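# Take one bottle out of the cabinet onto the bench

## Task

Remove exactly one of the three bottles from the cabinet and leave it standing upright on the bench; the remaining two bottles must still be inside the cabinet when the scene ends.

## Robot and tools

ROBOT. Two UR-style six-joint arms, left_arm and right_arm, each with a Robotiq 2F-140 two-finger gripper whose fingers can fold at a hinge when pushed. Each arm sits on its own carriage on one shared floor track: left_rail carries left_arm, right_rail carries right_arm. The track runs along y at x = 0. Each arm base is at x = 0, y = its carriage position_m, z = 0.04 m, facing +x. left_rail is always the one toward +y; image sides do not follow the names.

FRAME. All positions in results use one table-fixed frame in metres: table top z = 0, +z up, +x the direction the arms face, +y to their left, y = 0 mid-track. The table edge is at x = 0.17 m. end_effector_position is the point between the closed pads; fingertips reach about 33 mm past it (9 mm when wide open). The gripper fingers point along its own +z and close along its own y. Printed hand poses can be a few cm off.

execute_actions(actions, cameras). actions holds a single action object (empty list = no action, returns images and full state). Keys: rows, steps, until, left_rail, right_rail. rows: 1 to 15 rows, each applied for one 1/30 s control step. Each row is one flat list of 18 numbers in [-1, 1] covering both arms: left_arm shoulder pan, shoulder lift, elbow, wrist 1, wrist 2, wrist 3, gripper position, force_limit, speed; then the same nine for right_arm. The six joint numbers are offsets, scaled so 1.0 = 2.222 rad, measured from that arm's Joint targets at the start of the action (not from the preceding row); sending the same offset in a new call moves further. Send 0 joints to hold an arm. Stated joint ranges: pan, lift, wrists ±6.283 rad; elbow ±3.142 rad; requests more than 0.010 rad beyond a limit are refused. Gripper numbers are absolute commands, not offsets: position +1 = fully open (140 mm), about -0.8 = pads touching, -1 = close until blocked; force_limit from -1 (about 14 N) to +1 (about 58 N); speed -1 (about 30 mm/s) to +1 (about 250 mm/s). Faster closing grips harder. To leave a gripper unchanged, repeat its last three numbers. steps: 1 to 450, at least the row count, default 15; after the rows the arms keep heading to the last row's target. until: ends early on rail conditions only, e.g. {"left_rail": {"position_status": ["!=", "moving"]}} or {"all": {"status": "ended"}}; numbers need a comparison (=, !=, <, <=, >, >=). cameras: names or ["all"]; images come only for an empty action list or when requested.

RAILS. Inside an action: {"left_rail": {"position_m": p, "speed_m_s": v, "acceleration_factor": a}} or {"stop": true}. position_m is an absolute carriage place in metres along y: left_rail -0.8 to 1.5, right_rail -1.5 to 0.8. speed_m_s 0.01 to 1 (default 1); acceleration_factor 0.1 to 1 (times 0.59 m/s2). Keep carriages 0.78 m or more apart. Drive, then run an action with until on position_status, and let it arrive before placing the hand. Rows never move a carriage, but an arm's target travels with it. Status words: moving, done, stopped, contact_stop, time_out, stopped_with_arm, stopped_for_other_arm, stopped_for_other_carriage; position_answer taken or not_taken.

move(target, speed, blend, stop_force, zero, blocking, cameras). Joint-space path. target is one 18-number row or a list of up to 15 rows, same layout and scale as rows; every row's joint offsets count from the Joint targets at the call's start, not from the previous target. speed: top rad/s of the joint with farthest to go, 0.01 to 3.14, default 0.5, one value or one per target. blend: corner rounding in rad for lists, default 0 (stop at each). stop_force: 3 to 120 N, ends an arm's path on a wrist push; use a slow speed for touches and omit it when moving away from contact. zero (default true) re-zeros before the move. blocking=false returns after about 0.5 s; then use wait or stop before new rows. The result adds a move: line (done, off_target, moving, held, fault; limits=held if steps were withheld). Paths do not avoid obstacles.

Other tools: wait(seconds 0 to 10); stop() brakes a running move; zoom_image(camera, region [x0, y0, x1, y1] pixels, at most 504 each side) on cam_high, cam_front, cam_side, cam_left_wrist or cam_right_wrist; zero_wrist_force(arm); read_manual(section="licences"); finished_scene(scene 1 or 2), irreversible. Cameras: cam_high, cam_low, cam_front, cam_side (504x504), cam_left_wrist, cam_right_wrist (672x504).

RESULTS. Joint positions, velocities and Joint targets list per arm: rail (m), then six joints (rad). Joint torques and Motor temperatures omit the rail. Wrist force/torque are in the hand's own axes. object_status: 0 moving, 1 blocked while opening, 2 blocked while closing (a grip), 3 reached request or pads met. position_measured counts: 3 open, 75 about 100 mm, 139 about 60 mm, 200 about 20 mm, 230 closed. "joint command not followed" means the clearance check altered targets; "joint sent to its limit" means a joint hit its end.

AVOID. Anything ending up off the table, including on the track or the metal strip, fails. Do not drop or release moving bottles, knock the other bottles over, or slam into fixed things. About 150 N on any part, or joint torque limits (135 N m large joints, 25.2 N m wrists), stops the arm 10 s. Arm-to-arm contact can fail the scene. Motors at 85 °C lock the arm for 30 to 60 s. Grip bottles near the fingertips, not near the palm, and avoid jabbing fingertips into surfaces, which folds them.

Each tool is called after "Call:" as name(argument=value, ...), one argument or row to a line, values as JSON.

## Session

Call:
execute_actions(
  actions=[],
)

Scene clock: 0.00 s.
left_arm: end_effector_position=(+0.3456, +1.0107, +0.5800) position_measured=3 object_status=3 end_effector_quat_wxyz=(+0.000, +0.000, +1.000, +0.000) | right_arm: end_effector_position=(+0.3456, -1.0963, +0.5800) position_measured=3 object_status=3 end_effector_quat_wxyz=(+0.000, +0.000, +1.000, +0.000)
Joint positions: left_arm=[0.983 -0.316 -1.725 0.971 -0.816 -1.571 -0.316] | right_arm=[-1.124 -0.316 -1.725 0.971 -0.816 -1.571 -0.316]
Joint velocities: within noise
Joint torques (N m): no reading
Motor temperatures (°C): left_arm=[39 36 41 41 46 45] | right_arm=[36 40 39 40 46 37]
Wrist force (N): no reading
Wrist torque (N m): no reading
Wrist force, peak (N): no reading
Joint targets: left_arm=[0.983 -0.316 -1.725 0.971 -0.816 -1.571 -0.316] | right_arm=[-1.124 -0.316 -1.725 0.971 -0.816 -1.571 -0.316]
Tool commands: left_gripper/position=+1.0 left_gripper/force_limit=+1.0 left_gripper/speed=+1.0 right_gripper/position=+1.0 right_gripper/force_limit=+1.0 right_gripper/speed=+1.0
left_rail: position_m=0.983 position_status=done
right_rail: position_m=-1.124 position_status=done
camera_calibration:
cam_left_wrist: T_world_to_cam=[[-0.0210028, 0.999423, -0.0266839, -0.978935], [0.940612, 0.0287982, 0.338261, -0.550124], [0.338834, -0.0179948, -0.940674, 0.585666], [0, 0, 0, 1]] pos_world=[0.298449, 1.00475, 0.710884]
cam_right_wrist: T_world_to_cam=[[-0.00725982, 0.998363, -0.0567259, 1.14642], [0.937881, 0.0264762, 0.345945, -0.497255], [0.34688, -0.0506906, -0.936539, 0.512009], [0, 0, 0, 1]] pos_world=[0.297083, -1.10543, 0.716571]

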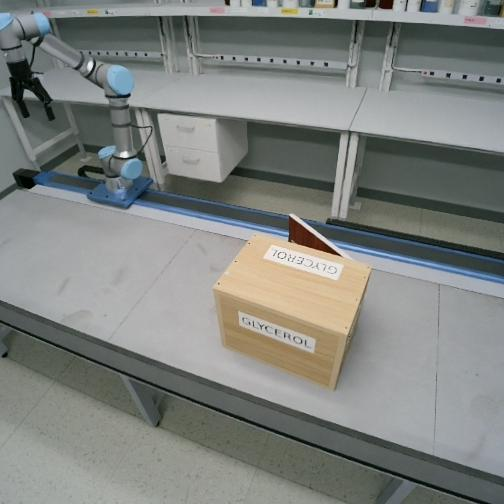

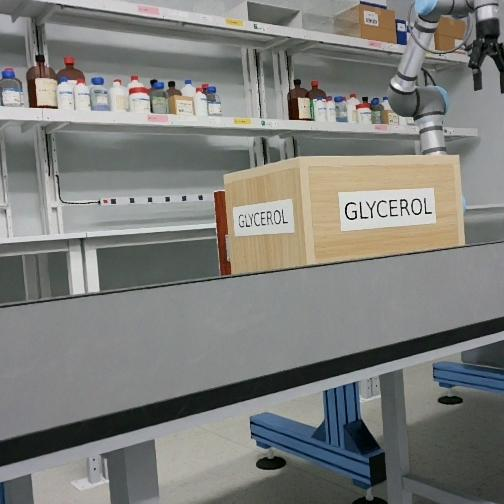

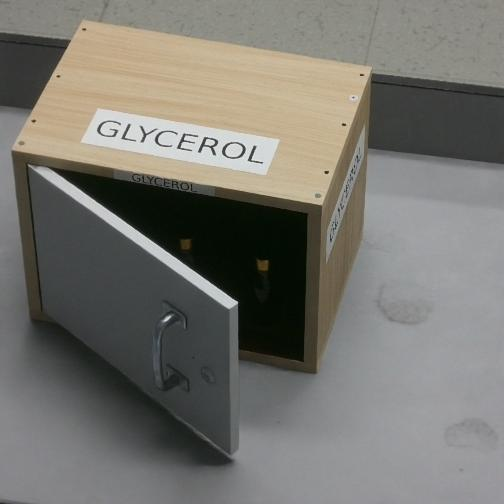

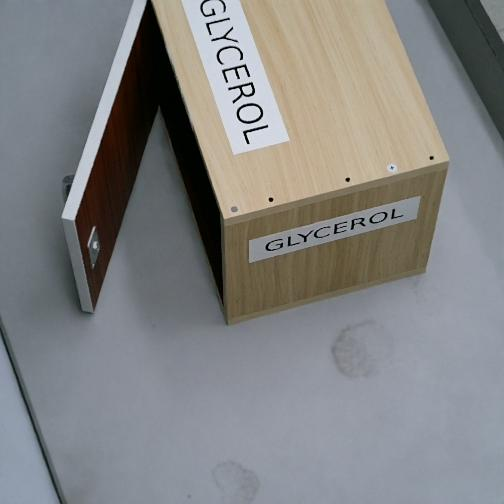

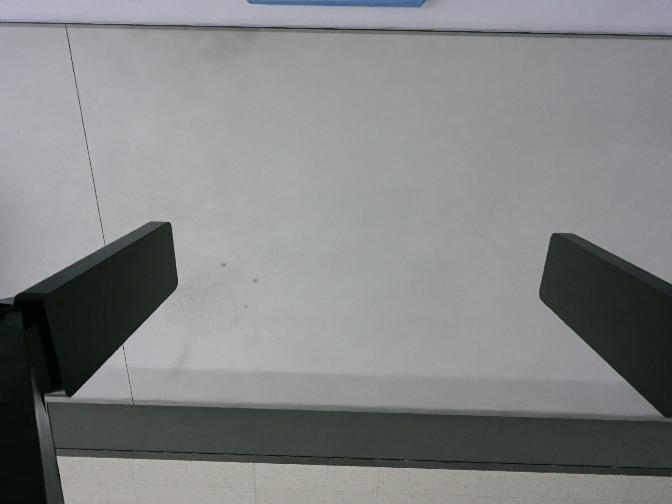

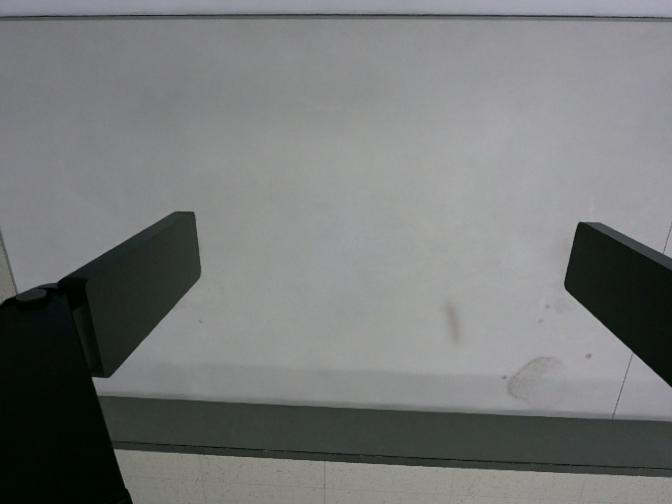

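Call:
execute_actions(
  actions=[
    {"left_rail": {"position_m": 0.85}, "right_rail": {"position_m": -0.27}, "steps": 1},
  ],
)

Call:
move(
  target=[-0.60036, 0.10126, 0.28308, 0.32223, 0.97705, 0.14221, -0.26, 1, 0, 0.0072, 0.10126, 0.28308, 0.32223, 0.97705, 0.14221, 1, 1, 1],
  speed=1.3,
)

Scene clock: 134.60 s.
left_arm: end_effector_position=(+0.3456, +0.8772, +0.5800) position_measured=3 object_status=3 end_effector_quat_wxyz=(+0.000, +0.000, +1.000, +0.000) | right_arm: end_effector_position=(+0.3456, -0.2428, +0.5800) position_measured=3 object_status=3 end_effector_quat_wxyz=(+0.000, +0.000, +1.000, +0.000)
Joint positions: left_arm=[0.85 -0.316 -1.725 0.971 -0.816 -1.571 -0.316] | right_arm=[-0.27 -0.316 -1.725 0.971 -0.816 -1.571 -0.316]
Joint torques (N m): left_arm=[-0.47 -11.58 -20.73 -2.95 -0.04 -0.05] | right_arm=[-0.23 -12.32 -19.33 -2.69 0.23 0.23]
Wrist force (N): left_arm=[0.2 0.2 0.3] | right_arm=[-0.2 0.0 -0.1]
Wrist torque (N m): left_arm=[0.03 -0.03 0.00] | right_arm=[0.01 0.03 0.00]
Wrist force, peak (N): left_arm=[0.0 1.4 0.2] | right_arm=[-0.3 1.1 0.2]
Joint targets: left_arm=[0.850 -0.316 -1.725 0.971 -0.816 -1.571 -0.316] | right_arm=[-0.270 -0.316 -1.725 0.971 -0.816 -1.571 -0.316]
Tool commands: left_gripper/position=+1.0 left_gripper/force_limit=+1.0 left_gripper/speed=+1.0 right_gripper/position=+1.0 right_gripper/force_limit=+1.0 right_gripper/speed=+1.0
left_rail: position_m=0.850 position_status=done
right_rail: position_m=-0.270 position_status=done

Scene clock: 137.13 s.
left_arm: end_effector_position=(+0.3418, +0.2251, +0.4881) position_measured=162 object_status=3 end_effector_quat_wxyz=(+0.236, +0.667, -0.235, +0.667) | right_arm: end_effector_position=(+0.6846, -0.0735, +0.4881) position_measured=3 object_status=3 end_effector_quat_wxyz=(-0.233, +0.667, +0.233, +0.668)
Joint positions: left_arm=[0.85 -1.65 -1.5 1.599 -0.1 0.6 0] | right_arm=[-0.27 -0.3 -1.5 1.599 -0.1 0.6 0]
Joint torques (N m): left_arm=[-7.82 -16.85 -14.4 0.91 0.88 1.36] | right_arm=[6.72 -17.11 -11.87 0.13 2.62 2.25]
Wrist force (N): left_arm=[-1.7 -1.3 0.9] | right_arm=[-0.3 0.7 -1.2]
Wrist torque (N m): left_arm=[-0.35 0.53 -0.01] | right_arm=[0.07 -0.11 -0.09]
Wrist force, peak (N): left_arm=[-3.4 1.5 0.0] | right_arm=[2.4 2.2 -0.2]
Joint targets: left_arm=[0.850 -1.650 -1.500 1.600 -0.100 0.600 0.000] | right_arm=[-0.270 -0.300 -1.500 1.600 -0.100 0.600 0.000]
left_rail: position_m=0.850 position_status=done
right_rail: position_m=-0.270 position_status=done
move: done

Call:
move(
  target=[0.1286, 0.18398, 0.22071, -0.40469, 0.44031, 0, -0.26, 1, 0, 0, 0, 0, 0, 0, 0, 1, 1, 1],
  speed=0.9,
  cameras=["cam_left_wrist", "cam_front"],
)

Scene clock: 145.80 s.
left_arm: end_effector_position=(+0.2757, +0.1725, +0.1505) position_measured=162 object_status=3 end_effector_quat_wxyz=(+0.448, +0.547, -0.448, +0.547) | right_arm: end_effector_position=(+0.6847, -0.0735, +0.4880) position_measured=3 object_status=3 end_effector_quat_wxyz=(-0.233, +0.667, +0.233, +0.668)
Joint positions: left_arm=[0.85 -1.364 -1.092 2.09 -0.999 1.578 0] | right_arm=[-0.27 -0.3 -1.5 1.6 -0.1 0.6 0]
Joint torques (N m): left_arm=[5.34 -25.6 -3.55 -4.69 1.06 1.42] | right_arm=[6.78 -17.32 -11.04 0.08 2.79 2.3]
Wrist force (N): left_arm=[-1.7 -1.3 0.9] | right_arm=[-0.3 0.6 -1.0]
Wrist torque (N m): left_arm=[-0.36 0.56 -0.01] | right_arm=[0.06 -0.12 -0.09]
Wrist force, peak (N): left_arm=[-3.7 -1.3 0.4] | right_arm=[-0.2 0.7 -1.3]
Joint targets: left_arm=[0.850 -1.364 -1.091 2.090 -0.999 1.579 0.000] | right_arm=[-0.270 -0.300 -1.500 1.600 -0.100 0.600 0.000]
left_rail: position_m=0.850 position_status=done
right_rail: position_m=-0.270 position_status=done
move: done
camera_calibration:
cam_left_wrist: T_world_to_cam=[[-0.974431, -0.22369, 0.0211429, 0.31245], [-0.0950416, 0.325084, -0.940897, 0.111971], [0.203596, -0.918849, -0.338032, 0.292292], [0, 0, 0, 1]] pos_world=[0.255593, 0.302064, 0.197551]
Images, in order (width x height): cam_front 504x504, cam_left_wrist 672x504.

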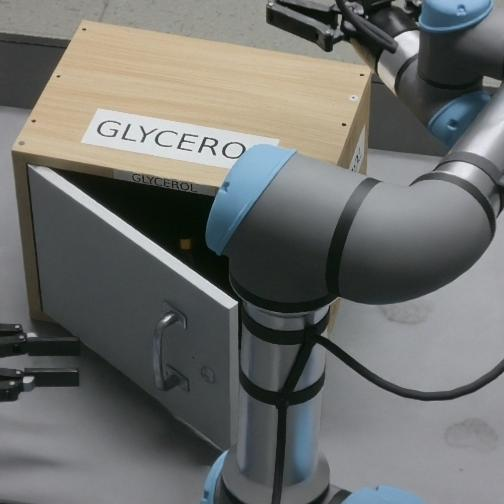

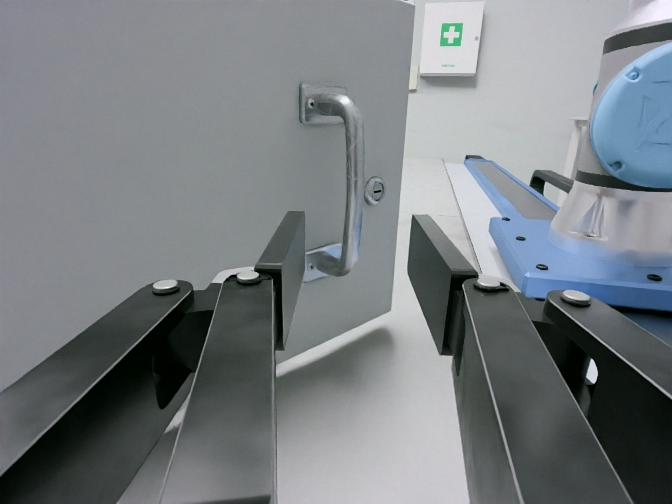

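Call:
move(
  target=[-0.00073, 0.06847, -0.1337, 0.06523, -0.00073, 0, -0.26, 1, 0, 0, 0, 0, 0, 0, 0, 1, 1, 1],
  speed=0.25,
  stop_force=15,
  cameras=["cam_left_wrist"],
)

Call:
execute_actions(
  actions=[
    {"rows": [[0,0,0,0,0,0,-1,-0.3,-1,0,0,0,0,0,0,1,1,1]], "steps": 45},
  ],
  cameras=["cam_left_wrist"],
)

Scene clock: 204.40 s.
left_arm: end_effector_position=(+0.2955, +0.0740, +0.1505) position_measured=162 object_status=3 end_effector_quat_wxyz=(+0.448, +0.547, -0.448, +0.547) | right_arm: end_effector_position=(+0.6847, -0.0735, +0.4880) position_measured=3 object_status=3 end_effector_quat_wxyz=(-0.233, +0.667, +0.233, +0.668)
Joint positions: left_arm=[0.85 -1.366 -0.939 1.793 -0.854 1.577 0] | right_arm=[-0.27 -0.3 -1.5 1.6 -0.1 0.6 0]
Joint torques (N m): left_arm=[-7.5 -33.9 -29.05 -0.31 -1.33 1.27] | right_arm=[6.35 -17.15 -11.3 -0.03 2.67 2.18]
Wrist force (N): left_arm=[-1.8 -1.3 1.1] | right_arm=[-0.2 0.7 -1.0]
Wrist torque (N m): left_arm=[-0.34 0.56 0.00] | right_arm=[0.08 -0.12 -0.08]
Wrist force, peak (N): left_arm=[-1.9 -1.4 1.8] | right_arm=[-0.4 0.8 -1.3]
Joint targets: left_arm=[0.850 -1.366 -0.939 1.793 -0.854 1.577 0.000] | right_arm=[-0.270 -0.300 -1.500 1.600 -0.100 0.600 0.000]
left_rail: position_m=0.850 position_status=done
right_rail: position_m=-0.270 position_status=done
move: done
camera_calibration:
cam_left_wrist: T_world_to_cam=[[-0.974462, -0.223563, 0.0210622, 0.309686], [-0.094926, 0.325119, -0.940897, 0.145867], [0.203502, -0.918867, -0.338038, 0.197694], [0, 0, 0, 1]] pos_world=[0.275393, 0.203465, 0.197551]
Images, in order (width x height): cam_left_wrist 672x504.

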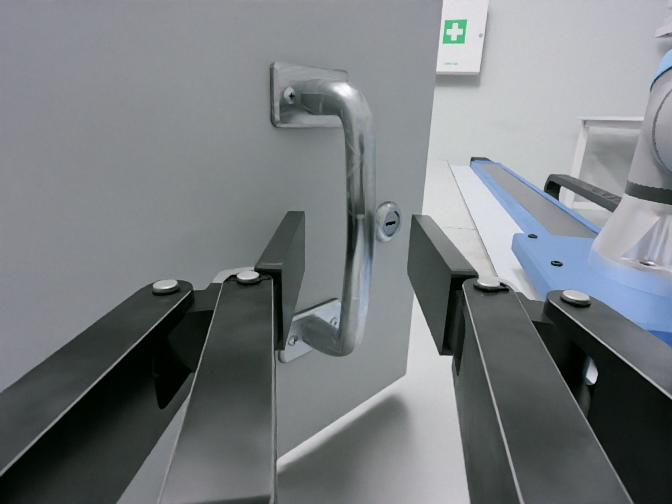

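Scene clock: 206.10 s.
left_arm: end_effector_position=(+0.2955, +0.0740, +0.1505) position_measured=213 object_status=2 end_effector_quat_wxyz=(+0.448, +0.547, -0.448, +0.547) | right_arm: end_effector_position=(+0.6847, -0.0735, +0.4880) position_measured=3 object_status=3 end_effector_quat_wxyz=(-0.233, +0.667, +0.233, +0.668)
Joint positions: left_arm=[0.85 -1.366 -0.939 1.793 -0.854 1.577 0] | right_arm=[-0.27 -0.3 -1.5 1.6 -0.1 0.6 0]
Joint torques (N m): left_arm=[12.38 -36.3 -22.94 -0.55 -2.87 1.14] | right_arm=[6.81 -17.08 -11.1 0.03 2.79 2.26]
Wrist force (N): left_arm=[-2.5 5.4 6.2] | right_arm=[-0.3 0.9 -1.0]
Wrist torque (N m): left_arm=[-0.53 0.60 0.16] | right_arm=[0.12 -0.12 -0.09]
Wrist force, peak (N): left_arm=[-2.5 5.4 6.2] | right_arm=[-0.1 0.8 -1.4]
Joint targets: left_arm=[0.850 -1.366 -0.939 1.793 -0.854 1.577 0.000] | right_arm=[-0.270 -0.300 -1.500 1.600 -0.100 0.600 0.000]
left_rail: position_m=0.850 position_status=done
right_rail: position_m=-0.270 position_status=done
camera_calibration:
cam_left_wrist: T_world_to_cam=[[-0.974482, -0.223473, 0.0210943, 0.309667], [-0.094927, 0.325128, -0.940894, 0.145864], [0.203406, -0.918886, -0.338045, 0.197725], [0, 0, 0, 1]] pos_world=[0.275393, 0.203465, 0.197551]
Images, in order (width x height): cam_left_wrist 672x504.

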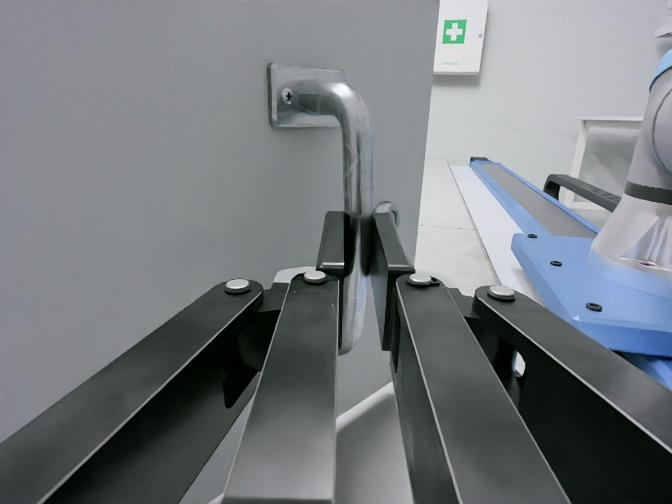

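Call:
move(
  target=[
    [0.03118,-0.01812,0.0357,-0.01758,0.10973,0,-1,-0.3,-1,0,0,0,0,0,0,1,1,1],
    [0.09329,-0.02779,0.05476,-0.02698,0.28966,0,-1,-0.3,-1,0.12855,-0.03389,0.05065,-0.01675,0.20402,0,1,1,1],
    [0.13685,-0.0386,0.07589,-0.03729,0.39605,0,-1,-0.3,-1,0.30851,-0.08134,0.12155,-0.04021,0.48964,0,1,1,1],
    [0.17128,-0.05968,0.11667,-0.05699,0.4462,0,-1,-0.3,-1,0.51418,-0.13557,0.20258,-0.06701,0.81607,0,1,1,1],
  ],
  speed=[0.45, 0.5, 0.7, 0.7],
  blend=[0.08, 0.08, 0.08, 0],
  stop_force=50,
  cameras=["cam_front", "cam_right_wrist"],
)

Scene clock: 224.33 s.
left_arm: end_effector_position=(+0.2196, +0.2870, +0.1504) position_measured=213 object_status=2 end_effector_quat_wxyz=(+0.592, +0.387, -0.592, +0.387) | right_arm: end_effector_position=(+0.4001, +0.0300, +0.4204) position_measured=3 object_status=3 end_effector_quat_wxyz=(+0.000, +0.707, +0.000, +0.707)
Joint positions: left_arm=[0.85 -0.985 -1.072 2.052 -0.981 2.568 0] | right_arm=[-0.27 0.842 -1.801 2.05 -0.249 2.413 0]
Joint torques (N m): left_arm=[-0.35 -48.79 -3.54 -3.89 5.06 1.1] | right_arm=[6.8 -22.84 -11.3 -2.92 2.69 2.15]
Wrist force (N): left_arm=[-8.4 -12.6 -1.7] | right_arm=[-0.4 0.9 -0.6]
Wrist torque (N m): left_arm=[0.03 0.36 0.11] | right_arm=[0.12 -0.07 -0.07]
Wrist force, peak (N): left_arm=[-8.9 -14.0 -2.7] | right_arm=[-0.4 1.2 -2.0]
Joint targets: left_arm=[0.850 -0.985 -1.072 2.052 -0.981 2.568 0.000] | right_arm=[-0.270 0.842 -1.801 2.050 -0.249 2.413 0.000]
left_rail: position_m=0.850 position_status=done
right_rail: position_m=-0.270 position_status=done
move: done
camera_calibration:
cam_right_wrist: T_world_to_cam=[[0.056514, -0.998379, 0.00672866, 0.0210245], [-0.345383, -0.0258731, -0.938105, 0.531889], [0.936759, 0.0506921, -0.346286, -0.0863761], [0, 0, 0, 1]] pos_world=[0.263431, 0.0391306, 0.468916]
Images, in order (width x height): cam_front 504x504, cam_right_wrist 672x504.

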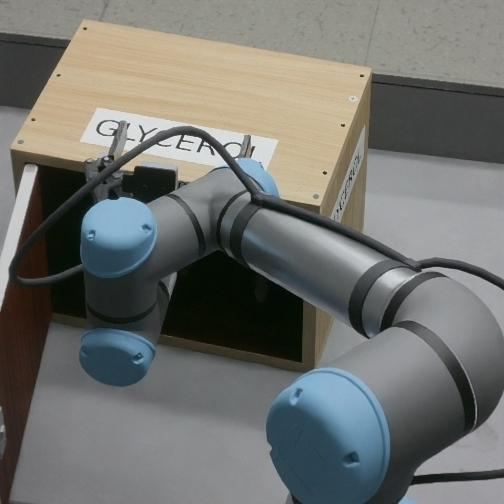

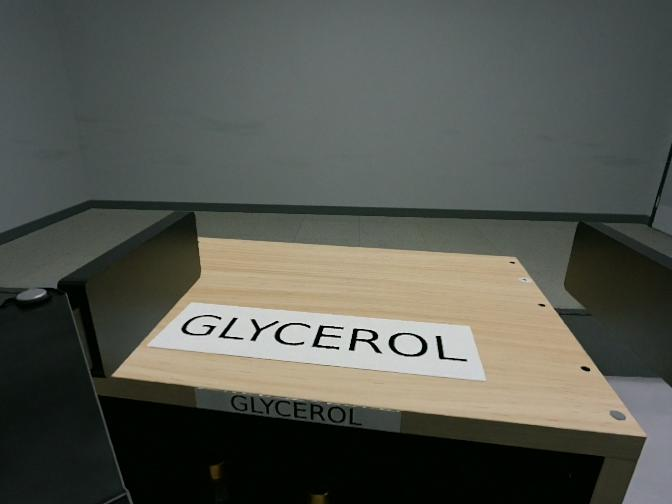

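Call:
move(
  target=[
    [0,0,0,0,0,0,-1,-0.3,-1,-0.03519,0.07551,0.16539,-0.24091,-0.03519,0,0.02,-0.3,0],
    [0,0,0,0,0,0,-1,-0.3,-1,-0.01169,0.34163,0.16583,-0.50746,0.06683,0,0.02,-0.3,0],
  ],
  speed=[0.7, 0.7],
  blend=[0.1, 0],
  cameras=["cam_front", "cam_right_wrist"],
)

Scene clock: 239.50 s.
left_arm: end_effector_position=(+0.2196, +0.2870, +0.1504) position_measured=213 object_status=2 end_effector_quat_wxyz=(+0.592, +0.387, -0.592, +0.387) | right_arm: end_effector_position=(+0.4081, -0.0211, +0.0853) position_measured=127 object_status=3 end_effector_quat_wxyz=(+0.061, +0.704, -0.062, +0.705)
Joint positions: left_arm=[0.85 -0.985 -1.072 2.052 -0.981 2.568 0] | right_arm=[-0.27 0.816 -1.043 2.418 -1.376 2.562 0]
Joint torques (N m): left_arm=[-1.72 -48.66 -4.63 -3.81 5.07 0.91] | right_arm=[7.12 -18.52 5.88 -2.6 2.72 2.09]
Wrist force (N): left_arm=[-8.8 -12.0 -2.1] | right_arm=[0.0 0.7 -0.8]
Wrist torque (N m): left_arm=[0.10 0.42 0.11] | right_arm=[0.08 -0.22 -0.08]
Wrist force, peak (N): left_arm=[-9.0 -12.6 -1.8] | right_arm=[1.7 1.0 -0.9]
Joint targets: left_arm=[0.850 -0.985 -1.072 2.052 -0.981 2.568 0.000] | right_arm=[-0.270 0.817 -1.042 2.418 -1.377 2.562 0.000]
left_rail: position_m=0.850 position_status=done
right_rail: position_m=-0.270 position_status=done
move: done
camera_calibration:
cam_right_wrist: T_world_to_cam=[[-0.117607, -0.993038, 0.00657373, 0.0429729], [-0.344733, 0.0346174, -0.938062, 0.21999], [0.931304, -0.112589, -0.346404, -0.208618], [0, 0, 0, 1]] pos_world=[0.275178, 0.0115702, 0.133816]
Images, in order (width x height): cam_front 504x504, cam_right_wrist 672x504.

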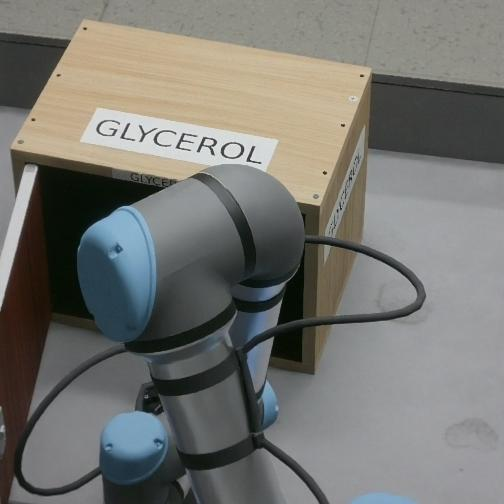

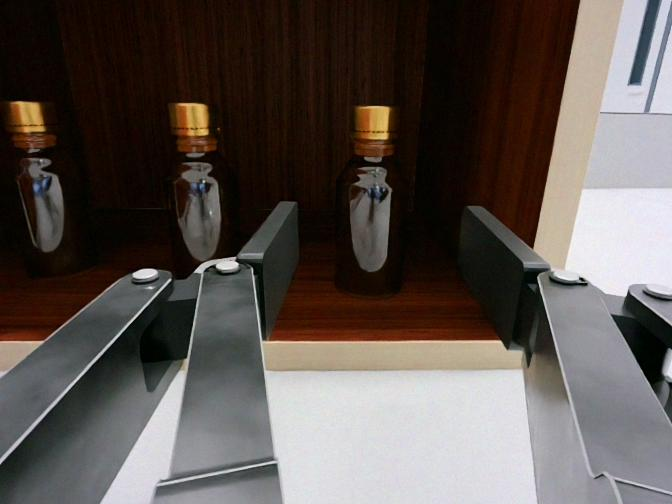

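Call:
move(
  target=[
    [0,0,0,0,0,0,-1,-0.3,-1,-0.05722,0.01274,-0.01421,0.00147,-0.0572,0,0.02,-0.3,0],
    [0,0,0,0,0,0,-1,-0.3,-1,-0.10939,0.0275,-0.03781,0.01032,-0.10937,0,0.02,-0.3,0],
  ],
  speed=[0.25, 0.2],
  blend=[0.03, 0],
  cameras=["cam_right_wrist"],
)

Call:
execute_actions(
  actions=[
    {"rows": [[0,0,0,0,0,0,-1,-0.3,-1,0,0,0,0,0,0,-1,-0.05,-1]], "steps": 40},
  ],
  cameras=["cam_right_wrist"],
)

Scene clock: 266.80 s.
left_arm: end_effector_position=(+0.2196, +0.2870, +0.1504) position_measured=213 object_status=2 end_effector_quat_wxyz=(+0.592, +0.387, -0.592, +0.387) | right_arm: end_effector_position=(+0.5038, -0.0378, +0.0733) position_measured=127 object_status=3 end_effector_quat_wxyz=(+0.061, +0.704, -0.062, +0.705)
Joint positions: left_arm=[0.85 -0.985 -1.072 2.052 -0.981 2.568 0] | right_arm=[-0.27 0.574 -0.981 2.334 -1.354 2.319 0]
Joint torques (N m): left_arm=[-3.8 -48.18 -6.09 -3.89 4.76 0.88] | right_arm=[-7 -21.73 -20.35 -0.38 -2.16 2.02]
Wrist force (N): left_arm=[-8.5 -12.4 -2.5] | right_arm=[0.1 1.0 -0.6]
Wrist torque (N m): left_arm=[0.03 0.37 0.11] | right_arm=[0.15 -0.22 -0.08]
Wrist force, peak (N): left_arm=[-8.9 -12.5 -2.4] | right_arm=[0.0 1.1 -1.6]
Joint targets: left_arm=[0.850 -0.985 -1.072 2.052 -0.981 2.568 0.000] | right_arm=[-0.270 0.573 -0.981 2.334 -1.354 2.319 0.000]
left_rail: position_m=0.850 position_status=done
right_rail: position_m=-0.270 position_status=done
move: done
camera_calibration:
cam_right_wrist: T_world_to_cam=[[-0.117625, -0.993035, 0.00677964, 0.0378032], [-0.344633, 0.034417, -0.938107, 0.242266], [0.931339, -0.112681, -0.34628, -0.303798], [0, 0, 0, 1]] pos_world=[0.370879, -0.00503048, 0.121816]
Images, in order (width x height): cam_right_wrist 672x504.

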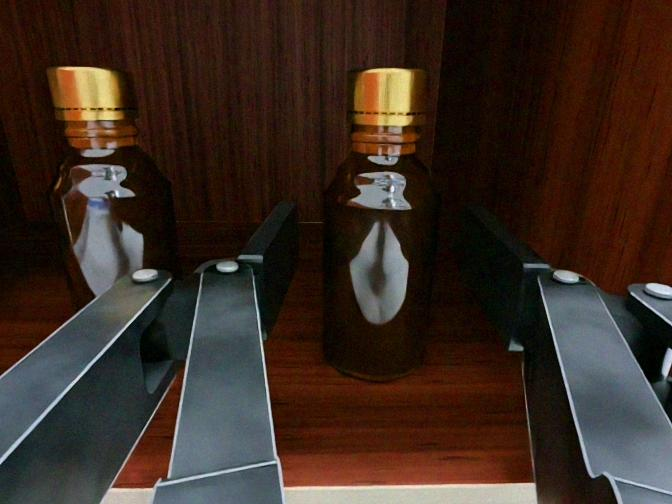

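Scene clock: 268.33 s.
left_arm: end_effector_position=(+0.2196, +0.2870, +0.1504) position_measured=213 object_status=2 end_effector_quat_wxyz=(+0.592, +0.387, -0.592, +0.387) | right_arm: end_effector_position=(+0.5039, -0.0378, +0.0733) position_measured=162 object_status=2 end_effector_quat_wxyz=(+0.061, +0.704, -0.062, +0.705)
Joint positions: left_arm=[0.85 -0.985 -1.072 2.052 -0.981 2.568 0] | right_arm=[-0.27 0.573 -0.981 2.334 -1.354 2.319 0]
Joint torques (N m): left_arm=[-4.12 -47.94 -7.31 -3.87 4.76 0.74] | right_arm=[-7.12 -22.2 -17.29 -0.59 0.25 2.03]
Wrist force (N): left_arm=[-8.5 -12.4 -2.5] | right_arm=[1.6 0.4 -2.1]
Wrist torque (N m): left_arm=[0.06 0.44 0.11] | right_arm=[0.17 -0.31 -0.01]
Wrist force, peak (N): left_arm=[-9.0 -12.3 -2.4] | right_arm=[1.1 0.5 -2.4]
Joint targets: left_arm=[0.850 -0.985 -1.072 2.052 -0.981 2.568 0.000] | right_arm=[-0.270 0.573 -0.981 2.334 -1.354 2.319 0.000]
left_rail: position_m=0.850 position_status=done
right_rail: position_m=-0.270 position_status=done
camera_calibration:
cam_right_wrist: T_world_to_cam=[[-0.117625, -0.993035, 0.00677964, 0.037815], [-0.344633, 0.034417, -0.938107, 0.242301], [0.931339, -0.112681, -0.34628, -0.303891], [0, 0, 0, 1]] pos_world=[0.370979, -0.00503048, 0.121816]
Images, in order (width x height): cam_right_wrist 672x504.

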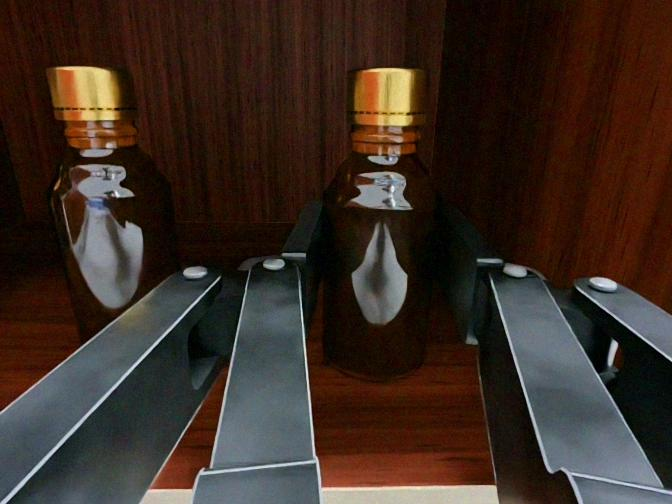

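Call:
move(
  target=[
    [0,0,0,0,0,0,-1,-0.3,-1,0,-0.02849,0.00148,0.02701,0,0,-1,-0.05,-1],
    [0,0,0,0,0,0,-1,-0.3,-1,0.11725,-0.058,0.09328,-0.03527,0.07012,0,-1,-0.05,-1],
  ],
  speed=[0.12, 0.25],
  blend=[0.01, 0],
  cameras=["cam_right_wrist"],
)

Call:
execute_actions(
  actions=[
    {"right_rail": {"position_m": -0.61}, "steps": 90, "until": {"right_rail": {"position_status": ["!=", "moving"]}}},
  ],
  cameras=["cam_side"],
)

Scene clock: 368.03 s.
left_arm: end_effector_position=(+0.2196, +0.2870, +0.1504) position_measured=213 object_status=2 end_effector_quat_wxyz=(+0.592, +0.387, -0.592, +0.387) | right_arm: end_effector_position=(+0.3754, -0.0218, +0.0953) position_measured=162 object_status=2 end_effector_quat_wxyz=(+0.025, +0.706, -0.025, +0.707)
Joint positions: left_arm=[0.85 -0.985 -1.072 2.052 -0.981 2.568 0] | right_arm=[-0.27 0.834 -1.11 2.541 -1.432 2.475 0]
Joint torques (N m): left_arm=[-6.31 -47.44 -9.84 -3.84 4.58 0.67] | right_arm=[6.19 -35.87 5.5 -3.39 2.52 1.97]
Wrist force (N): left_arm=[-8.3 -12.2 -2.4] | right_arm=[-3.1 1.0 -1.1]
Wrist torque (N m): left_arm=[0.08 0.38 0.11] | right_arm=[0.15 -0.15 -0.08]
Wrist force, peak (N): left_arm=[-8.9 -12.5 -2.5] | right_arm=[-3.2 1.2 -2.0]
Joint targets: left_arm=[0.850 -0.985 -1.072 2.052 -0.981 2.568 0.000] | right_arm=[-0.270 0.834 -1.110 2.541 -1.432 2.475 0.000]
left_rail: position_m=0.850 position_status=done
right_rail: position_m=-0.270 position_status=done
move: done
camera_calibration:
cam_right_wrist: T_world_to_cam=[[-0.0133066, -0.999889, 0.00664614, -0.000878986], [-0.346439, -0.00162482, -0.938071, 0.217983], [0.937978, -0.014785, -0.346379, -0.175165], [0, 0, 0, 1]] pos_world=[0.239807, -0.00311452, 0.143816]
Images, in order (width x height): cam_right_wrist 672x504.

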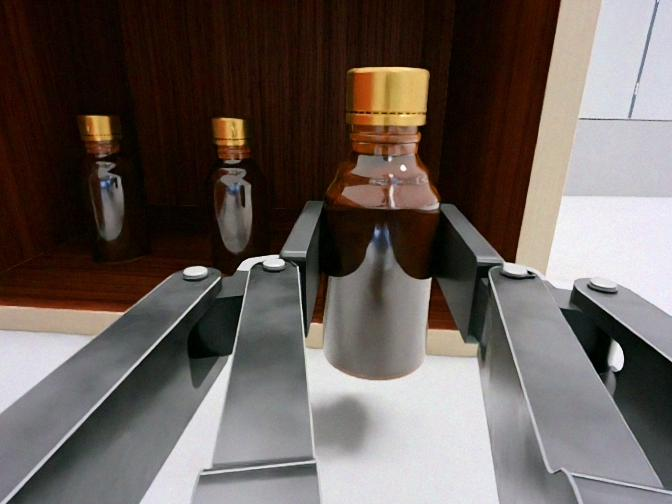

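Scene clock: 369.83 s.
left_arm: end_effector_position=(+0.2196, +0.2870, +0.1504) position_measured=213 object_status=2 end_effector_quat_wxyz=(+0.592, +0.387, -0.592, +0.387) | right_arm: end_effector_position=(+0.3753, -0.3618, +0.0953) position_measured=162 object_status=2 end_effector_quat_wxyz=(+0.025, +0.706, -0.025, +0.707)
Joint positions: left_arm=[0.85 -0.985 -1.072 2.052 -0.981 2.568 0] | right_arm=[-0.61 0.834 -1.11 2.541 -1.432 2.475 0]
Joint torques (N m): left_arm=[-6.77 -47.75 -10.13 -3.88 4.51 0.53] | right_arm=[4.07 -30.35 -4.84 -1.42 -0.03 1.98]
Wrist force (N): left_arm=[-8.9 -12.0 -2.3] | right_arm=[-3.2 0.9 -0.9]
Wrist torque (N m): left_arm=[0.11 0.42 0.11] | right_arm=[0.13 -0.15 -0.08]
Wrist force, peak (N): left_arm=[-9.0 -12.3 -2.4] | right_arm=[-3.4 2.0 -0.8]
Joint targets: left_arm=[0.850 -0.985 -1.072 2.052 -0.981 2.568 0.000] | right_arm=[-0.610 0.834 -1.110 2.541 -1.432 2.475 0.000]
Tool commands: left_gripper/position=-1.0 left_gripper/force_limit=-0.3 left_gripper/speed=-1.0 right_gripper/position=-1.0 right_gripper/force_limit=-0.05 right_gripper/speed=-1.0
left_rail: position_m=0.850 position_status=done
right_rail: position_m=-0.610 position_status=done
Images, in order (width x height): cam_side 504x504.

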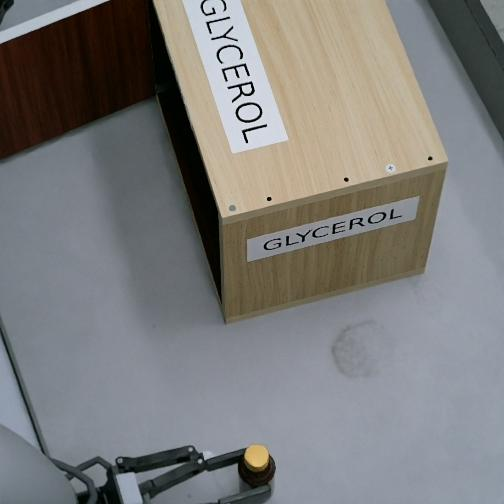

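Call:
move(
  target=[
    [-0.03444,0.02108,-0.04078,0.0197,-0.05014,0,-1,-0.3,-1,-0.05067,0.0226,-0.04253,0.01994,-0.05067,0,-1,-0.05,-1],
    [-0.07799,0.03189,-0.0619,0.03001,-0.15653,0,-1,-0.3,-1,-0.10135,0.04519,-0.08507,0.03988,-0.10135,0,-1,-0.05,-1],
    [-0.1401,0.04156,-0.08097,0.03941,-0.33647,0,-1,-0.3,-1,-0.15202,0.06779,-0.1276,0.05982,-0.15202,0,-1,-0.05,-1],
    [-0.17128,0.05968,-0.11667,0.05699,-0.4462,0,-1,-0.3,-1,-0.15202,0.06779,-0.1276,0.05982,-0.15202,0,-1,-0.05,-1],
    [-0.1938,0.08464,-0.16608,0.08144,-0.54726,0,-1,-0.3,-1,-0.15202,0.06779,-0.1276,0.05982,-0.15202,0,-1,-0.05,-1],
    [-0.20846,0.12414,-0.24487,0.12072,-0.65618,0,-1,-0.3,-1,-0.15202,0.06779,-0.1276,0.05982,-0.15202,0,-1,-0.05,-1],
  ],
  speed=[0.3, 0.5, 0.5, 0.5, 0.5, 0.3],
  blend=[0.04, 0.08, 0.08, 0.08, 0.08, 0],
  stop_force=50,
  cameras=["cam_front", "cam_right_wrist", "cam_side"],
)

Scene clock: 385.73 s.
left_arm: end_effector_position=(+0.3761, +0.0166, +0.1505) position_measured=213 object_status=2 end_effector_quat_wxyz=(+0.336, +0.622, -0.335, +0.623) | right_arm: end_effector_position=(+0.5543, -0.3481, +0.0733) position_measured=162 object_status=2 end_effector_quat_wxyz=(+0.025, +0.706, -0.025, +0.707)
Joint positions: left_arm=[0.85 -1.448 -0.796 1.508 -0.713 1.11 0] | right_arm=[-0.61 0.496 -0.96 2.258 -1.299 2.137 0]
Joint torques (N m): left_arm=[-13.48 -36.84 -31.16 0.7 1.27 0.4] | right_arm=[-7.34 -25.49 -20.48 -1.33 -2.48 1.83]
Wrist force (N): left_arm=[4.6 -8.9 -6.8] | right_arm=[-3.3 0.9 -0.2]
Wrist torque (N m): left_arm=[-0.20 0.56 0.21] | right_arm=[0.14 -0.13 -0.08]
Wrist force, peak (N): left_arm=[6.8 -12.4 -9.2] | right_arm=[-3.2 1.3 -2.0]
Joint targets: left_arm=[0.850 -1.448 -0.796 1.508 -0.713 1.110 0.000] | right_arm=[-0.610 0.496 -0.960 2.258 -1.299 2.137 0.000]
left_rail: position_m=0.850 position_status=done
right_rail: position_m=-0.610 position_status=done
move: done
camera_calibration:
cam_right_wrist: T_world_to_cam=[[-0.013204, -0.999889, 0.00692673, -0.324695], [-0.346356, -0.0019249, -0.938101, 0.258629], [0.93801, -0.0147858, -0.346292, -0.355345], [0, 0, 0, 1]] pos_world=[0.418607, -0.329416, 0.121816]
Images, in order (width x height): cam_front 504x504, cam_side 504x504, cam_right_wrist 672x504.

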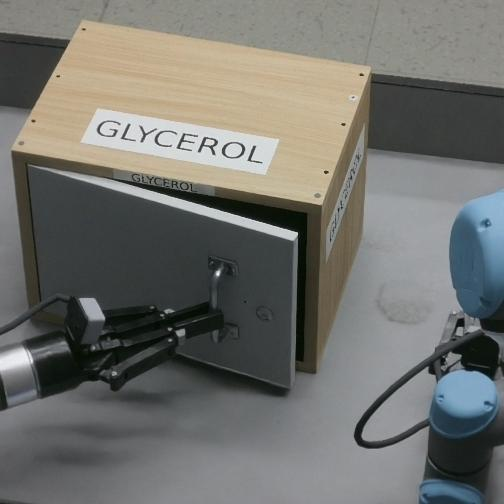

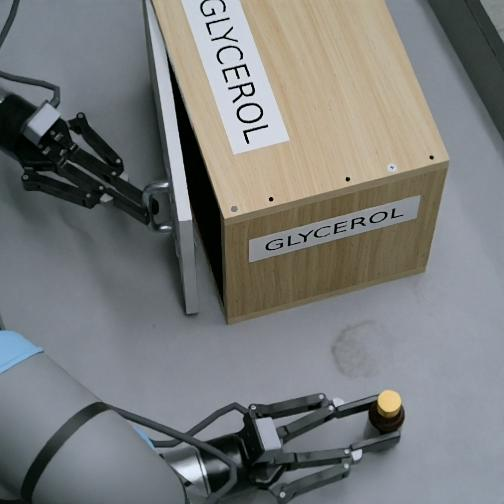

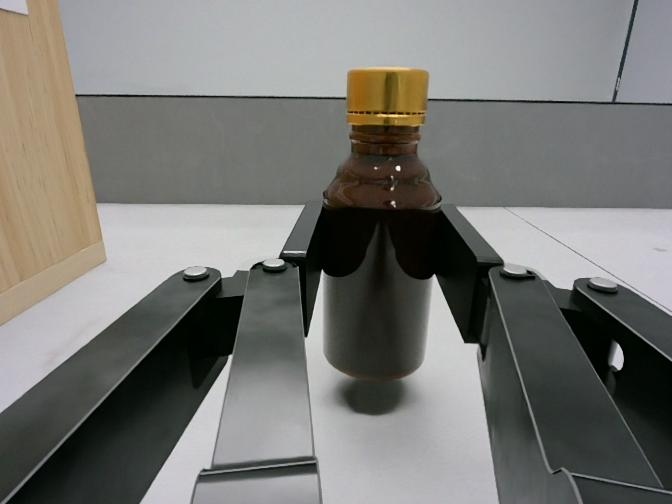

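Call:
move(
  target=[-0.00388,0.03771,-0.07582,0.03811,-0.07851,0,-1,-0.3,-1,0,0.02585,-0.00269,-0.02316,0,0,-1,-0.05,-1],
  speed=0.06,
  stop_force=8,
  cameras=["cam_front", "cam_right_wrist", "cam_left_wrist"],
)

Scene clock: 411.40 s.
left_arm: end_effector_position=(+0.4107, +0.0035, +0.1506) position_measured=213 object_status=2 end_effector_quat_wxyz=(+0.291, +0.644, -0.291, +0.645) | right_arm: end_effector_position=(+0.5544, -0.3481, +0.0555) position_measured=162 object_status=2 end_effector_quat_wxyz=(+0.025, +0.706, -0.025, +0.707)
Joint positions: left_arm=[0.85 -1.456 -0.725 1.366 -0.641 0.963 0] | right_arm=[-0.61 0.496 -0.907 2.252 -1.346 2.137 0]
Joint torques (N m): left_arm=[10.57 -63.72 -8.17 -3.57 -1.1 0.29] | right_arm=[-5.68 -42.15 3.68 0.34 -2.27 1.95]
Wrist force (N): left_arm=[-1.8 4.5 7.9] | right_arm=[5.4 0.7 0.5]
Wrist torque (N m): left_arm=[-0.64 0.40 0.17] | right_arm=[0.11 -0.32 -0.05]
Wrist force, peak (N): left_arm=[6.1 -13.8 -10.3] | right_arm=[10.6 1.1 -0.1]
Joint targets: left_arm=[0.850 -1.456 -0.725 1.366 -0.641 0.963 0.000] | right_arm=[-0.610 0.496 -0.907 2.252 -1.346 2.137 0.000]
left_rail: position_m=0.850 position_status=done
right_rail: position_m=-0.610 position_status=done
move: contact (left_arm, right_arm); left_arm: the wrist 2 is farthest, 0.028 rad from its target
camera_calibration:
cam_left_wrist: T_world_to_cam=[[-0.73211, -0.680846, 0.021516, 0.308177], [-0.245217, 0.233949, -0.940817, 0.241819], [0.635518, -0.694058, -0.338232, -0.0686676], [0, 0, 0, 1]] pos_world=[0.328557, 0.105588, 0.197651]
cam_right_wrist: T_world_to_cam=[[-0.0132397, -0.999889, 0.00682969, -0.324545], [-0.346145, -0.0018248, -0.938179, 0.241918], [0.938087, -0.0147853, -0.346083, -0.361657], [0, 0, 0, 1]] pos_world=[0.418708, -0.329415, 0.104016]
Images, in order (width x height): cam_front 504x504, cam_left_wrist 672x504, cam_right_wrist 672x504.

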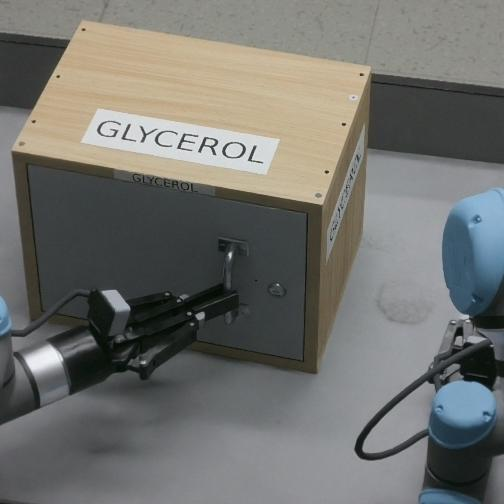

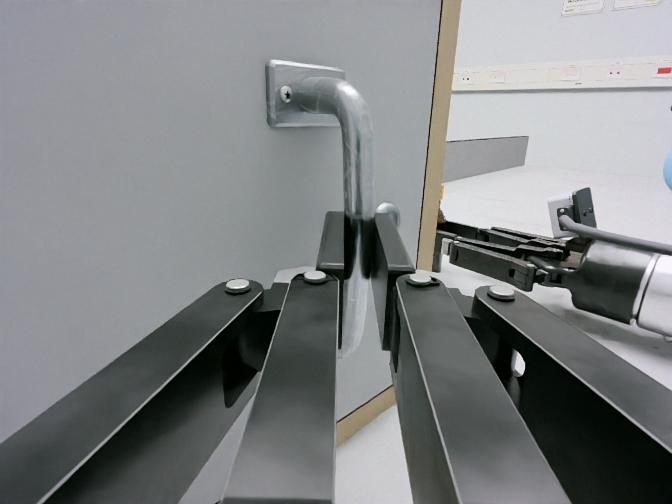

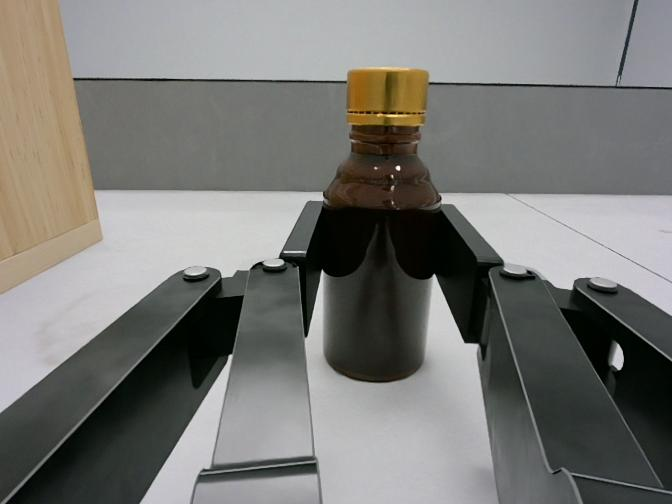

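Call:
execute_actions(
  actions=[
    {"rows": [[0,0,0,0,0,0,-0.26,-0.3,-0.6,0,0,0,0,0,0,0.3,-0.3,-0.9]], "steps": 45},
  ],
)

Call:
move(
  target=[-0.04698,-0.07417,0.1478,-0.07363,-0.04707,0,-0.26,-0.3,-0.6,0.11888,-0.03848,0.07996,-0.04103,0.1187,0,0.3,-0.3,-0.9],
  speed=0.22,
  cameras=["cam_front", "cam_side", "cam_right_wrist", "cam_left_wrist"],
)

Scene clock: 424.40 s.
left_arm: end_effector_position=(+0.4107, +0.0035, +0.1506) position_measured=162 object_status=3 end_effector_quat_wxyz=(+0.291, +0.644, -0.291, +0.645) | right_arm: end_effector_position=(+0.5544, -0.3481, +0.0555) position_measured=91 object_status=3 end_effector_quat_wxyz=(+0.025, +0.706, -0.025, +0.707)
Joint positions: left_arm=[0.85 -1.456 -0.725 1.366 -0.641 0.963 0] | right_arm=[-0.61 0.496 -0.907 2.252 -1.346 2.137 0]
Joint torques (N m): left_arm=[-7.55 -61.57 -28.68 -3.51 0.54 0.27] | right_arm=[-0.59 -41.14 -13.75 -1.64 -2.21 1.88]
Wrist force (N): left_arm=[-2.5 -1.3 1.1] | right_arm=[0.1 0.8 -0.4]
Wrist torque (N m): left_arm=[-0.35 0.71 0.00] | right_arm=[0.12 -0.21 -0.08]
Wrist force, peak (N): left_arm=[-1.8 4.4 8.1] | right_arm=[5.7 1.2 0.7]
Joint targets: left_arm=[0.850 -1.456 -0.725 1.366 -0.641 0.963 0.000] | right_arm=[-0.610 0.496 -0.907 2.252 -1.346 2.137 0.000]
left_rail: position_m=0.850 position_status=done
right_rail: position_m=-0.610 position_status=done

Scene clock: 426.43 s.
left_arm: end_effector_position=(+0.3448, +0.0784, +0.1508) position_measured=162 object_status=3 end_effector_quat_wxyz=(+0.291, +0.644, -0.291, +0.645) | right_arm: end_effector_position=(+0.4247, -0.3390, +0.0699) position_measured=91 object_status=3 end_effector_quat_wxyz=(+0.025, +0.707, -0.025, +0.707)
Joint positions: left_arm=[0.85 -1.56 -0.89 1.694 -0.805 0.859 0] | right_arm=[-0.61 0.76 -0.992 2.43 -1.437 2.4 0]
Joint torques (N m): left_arm=[-7.3 -57.8 -6.34 -3.65 -1.46 0.27] | right_arm=[7.52 -38.87 7.49 -2.88 2.61 1.81]
Wrist force (N): left_arm=[-2.4 -1.7 1.1] | right_arm=[-0.2 0.7 -0.8]
Wrist torque (N m): left_arm=[-0.44 0.68 0.00] | right_arm=[0.08 -0.16 -0.08]
Wrist force, peak (N): left_arm=[-2.6 -1.6 1.3] | right_arm=[0.0 1.1 -1.5]
Joint targets: left_arm=[0.850 -1.560 -0.890 1.694 -0.805 0.859 0.000] | right_arm=[-0.610 0.760 -0.992 2.430 -1.437 2.401 0.000]
left_rail: position_m=0.850 position_status=done
right_rail: position_m=-0.610 position_status=done
move: done
camera_calibration:
cam_left_wrist: T_world_to_cam=[[-0.731957, -0.681011, 0.0215175, 0.310911], [-0.245348, 0.233977, -0.940776, 0.208346], [0.635644, -0.693887, -0.338346, 0.0252247], [0, 0, 0, 1]] pos_world=[0.262657, 0.180489, 0.197851]
cam_right_wrist: T_world_to_cam=[[-0.0128381, -0.999891, 0.007336, -0.31744], [-0.346956, -0.00242627, -0.937878, 0.210684], [0.937793, -0.0145859, -0.346887, -0.234681], [0, 0, 0, 1]] pos_world=[0.289105, -0.320317, 0.118517]
Images, in order (width x height): cam_front 504x504, cam_side 504x504, cam_left_wrist 672x504, cam_right_wrist 672x504.

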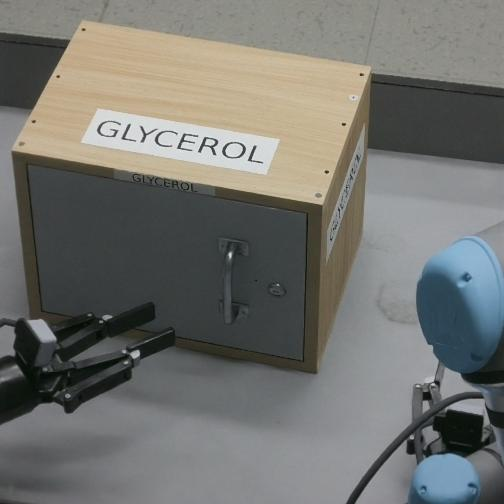

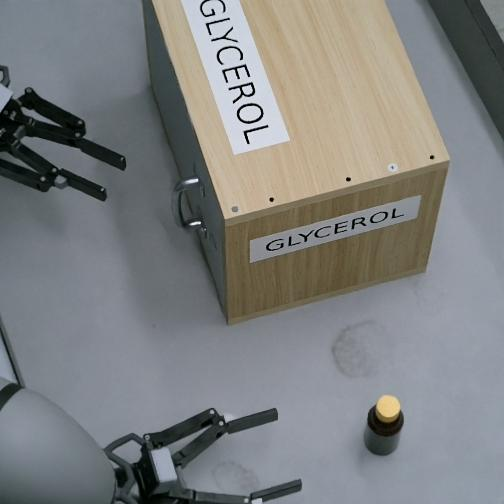

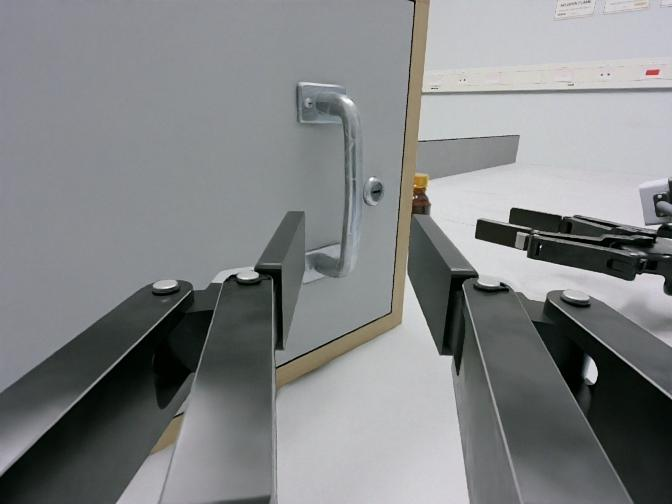

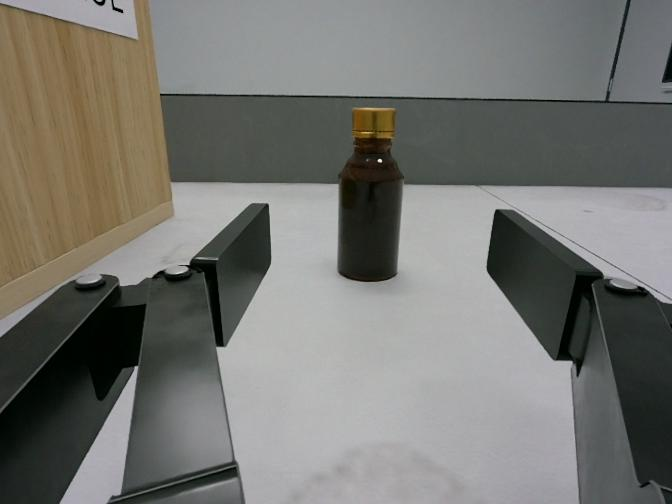

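The bottle is standing on the bench. The other two are still in the cabinet, and its door is closed.

Call:
finished_scene(
  scene=2,
)

The scene is finished: the task was done.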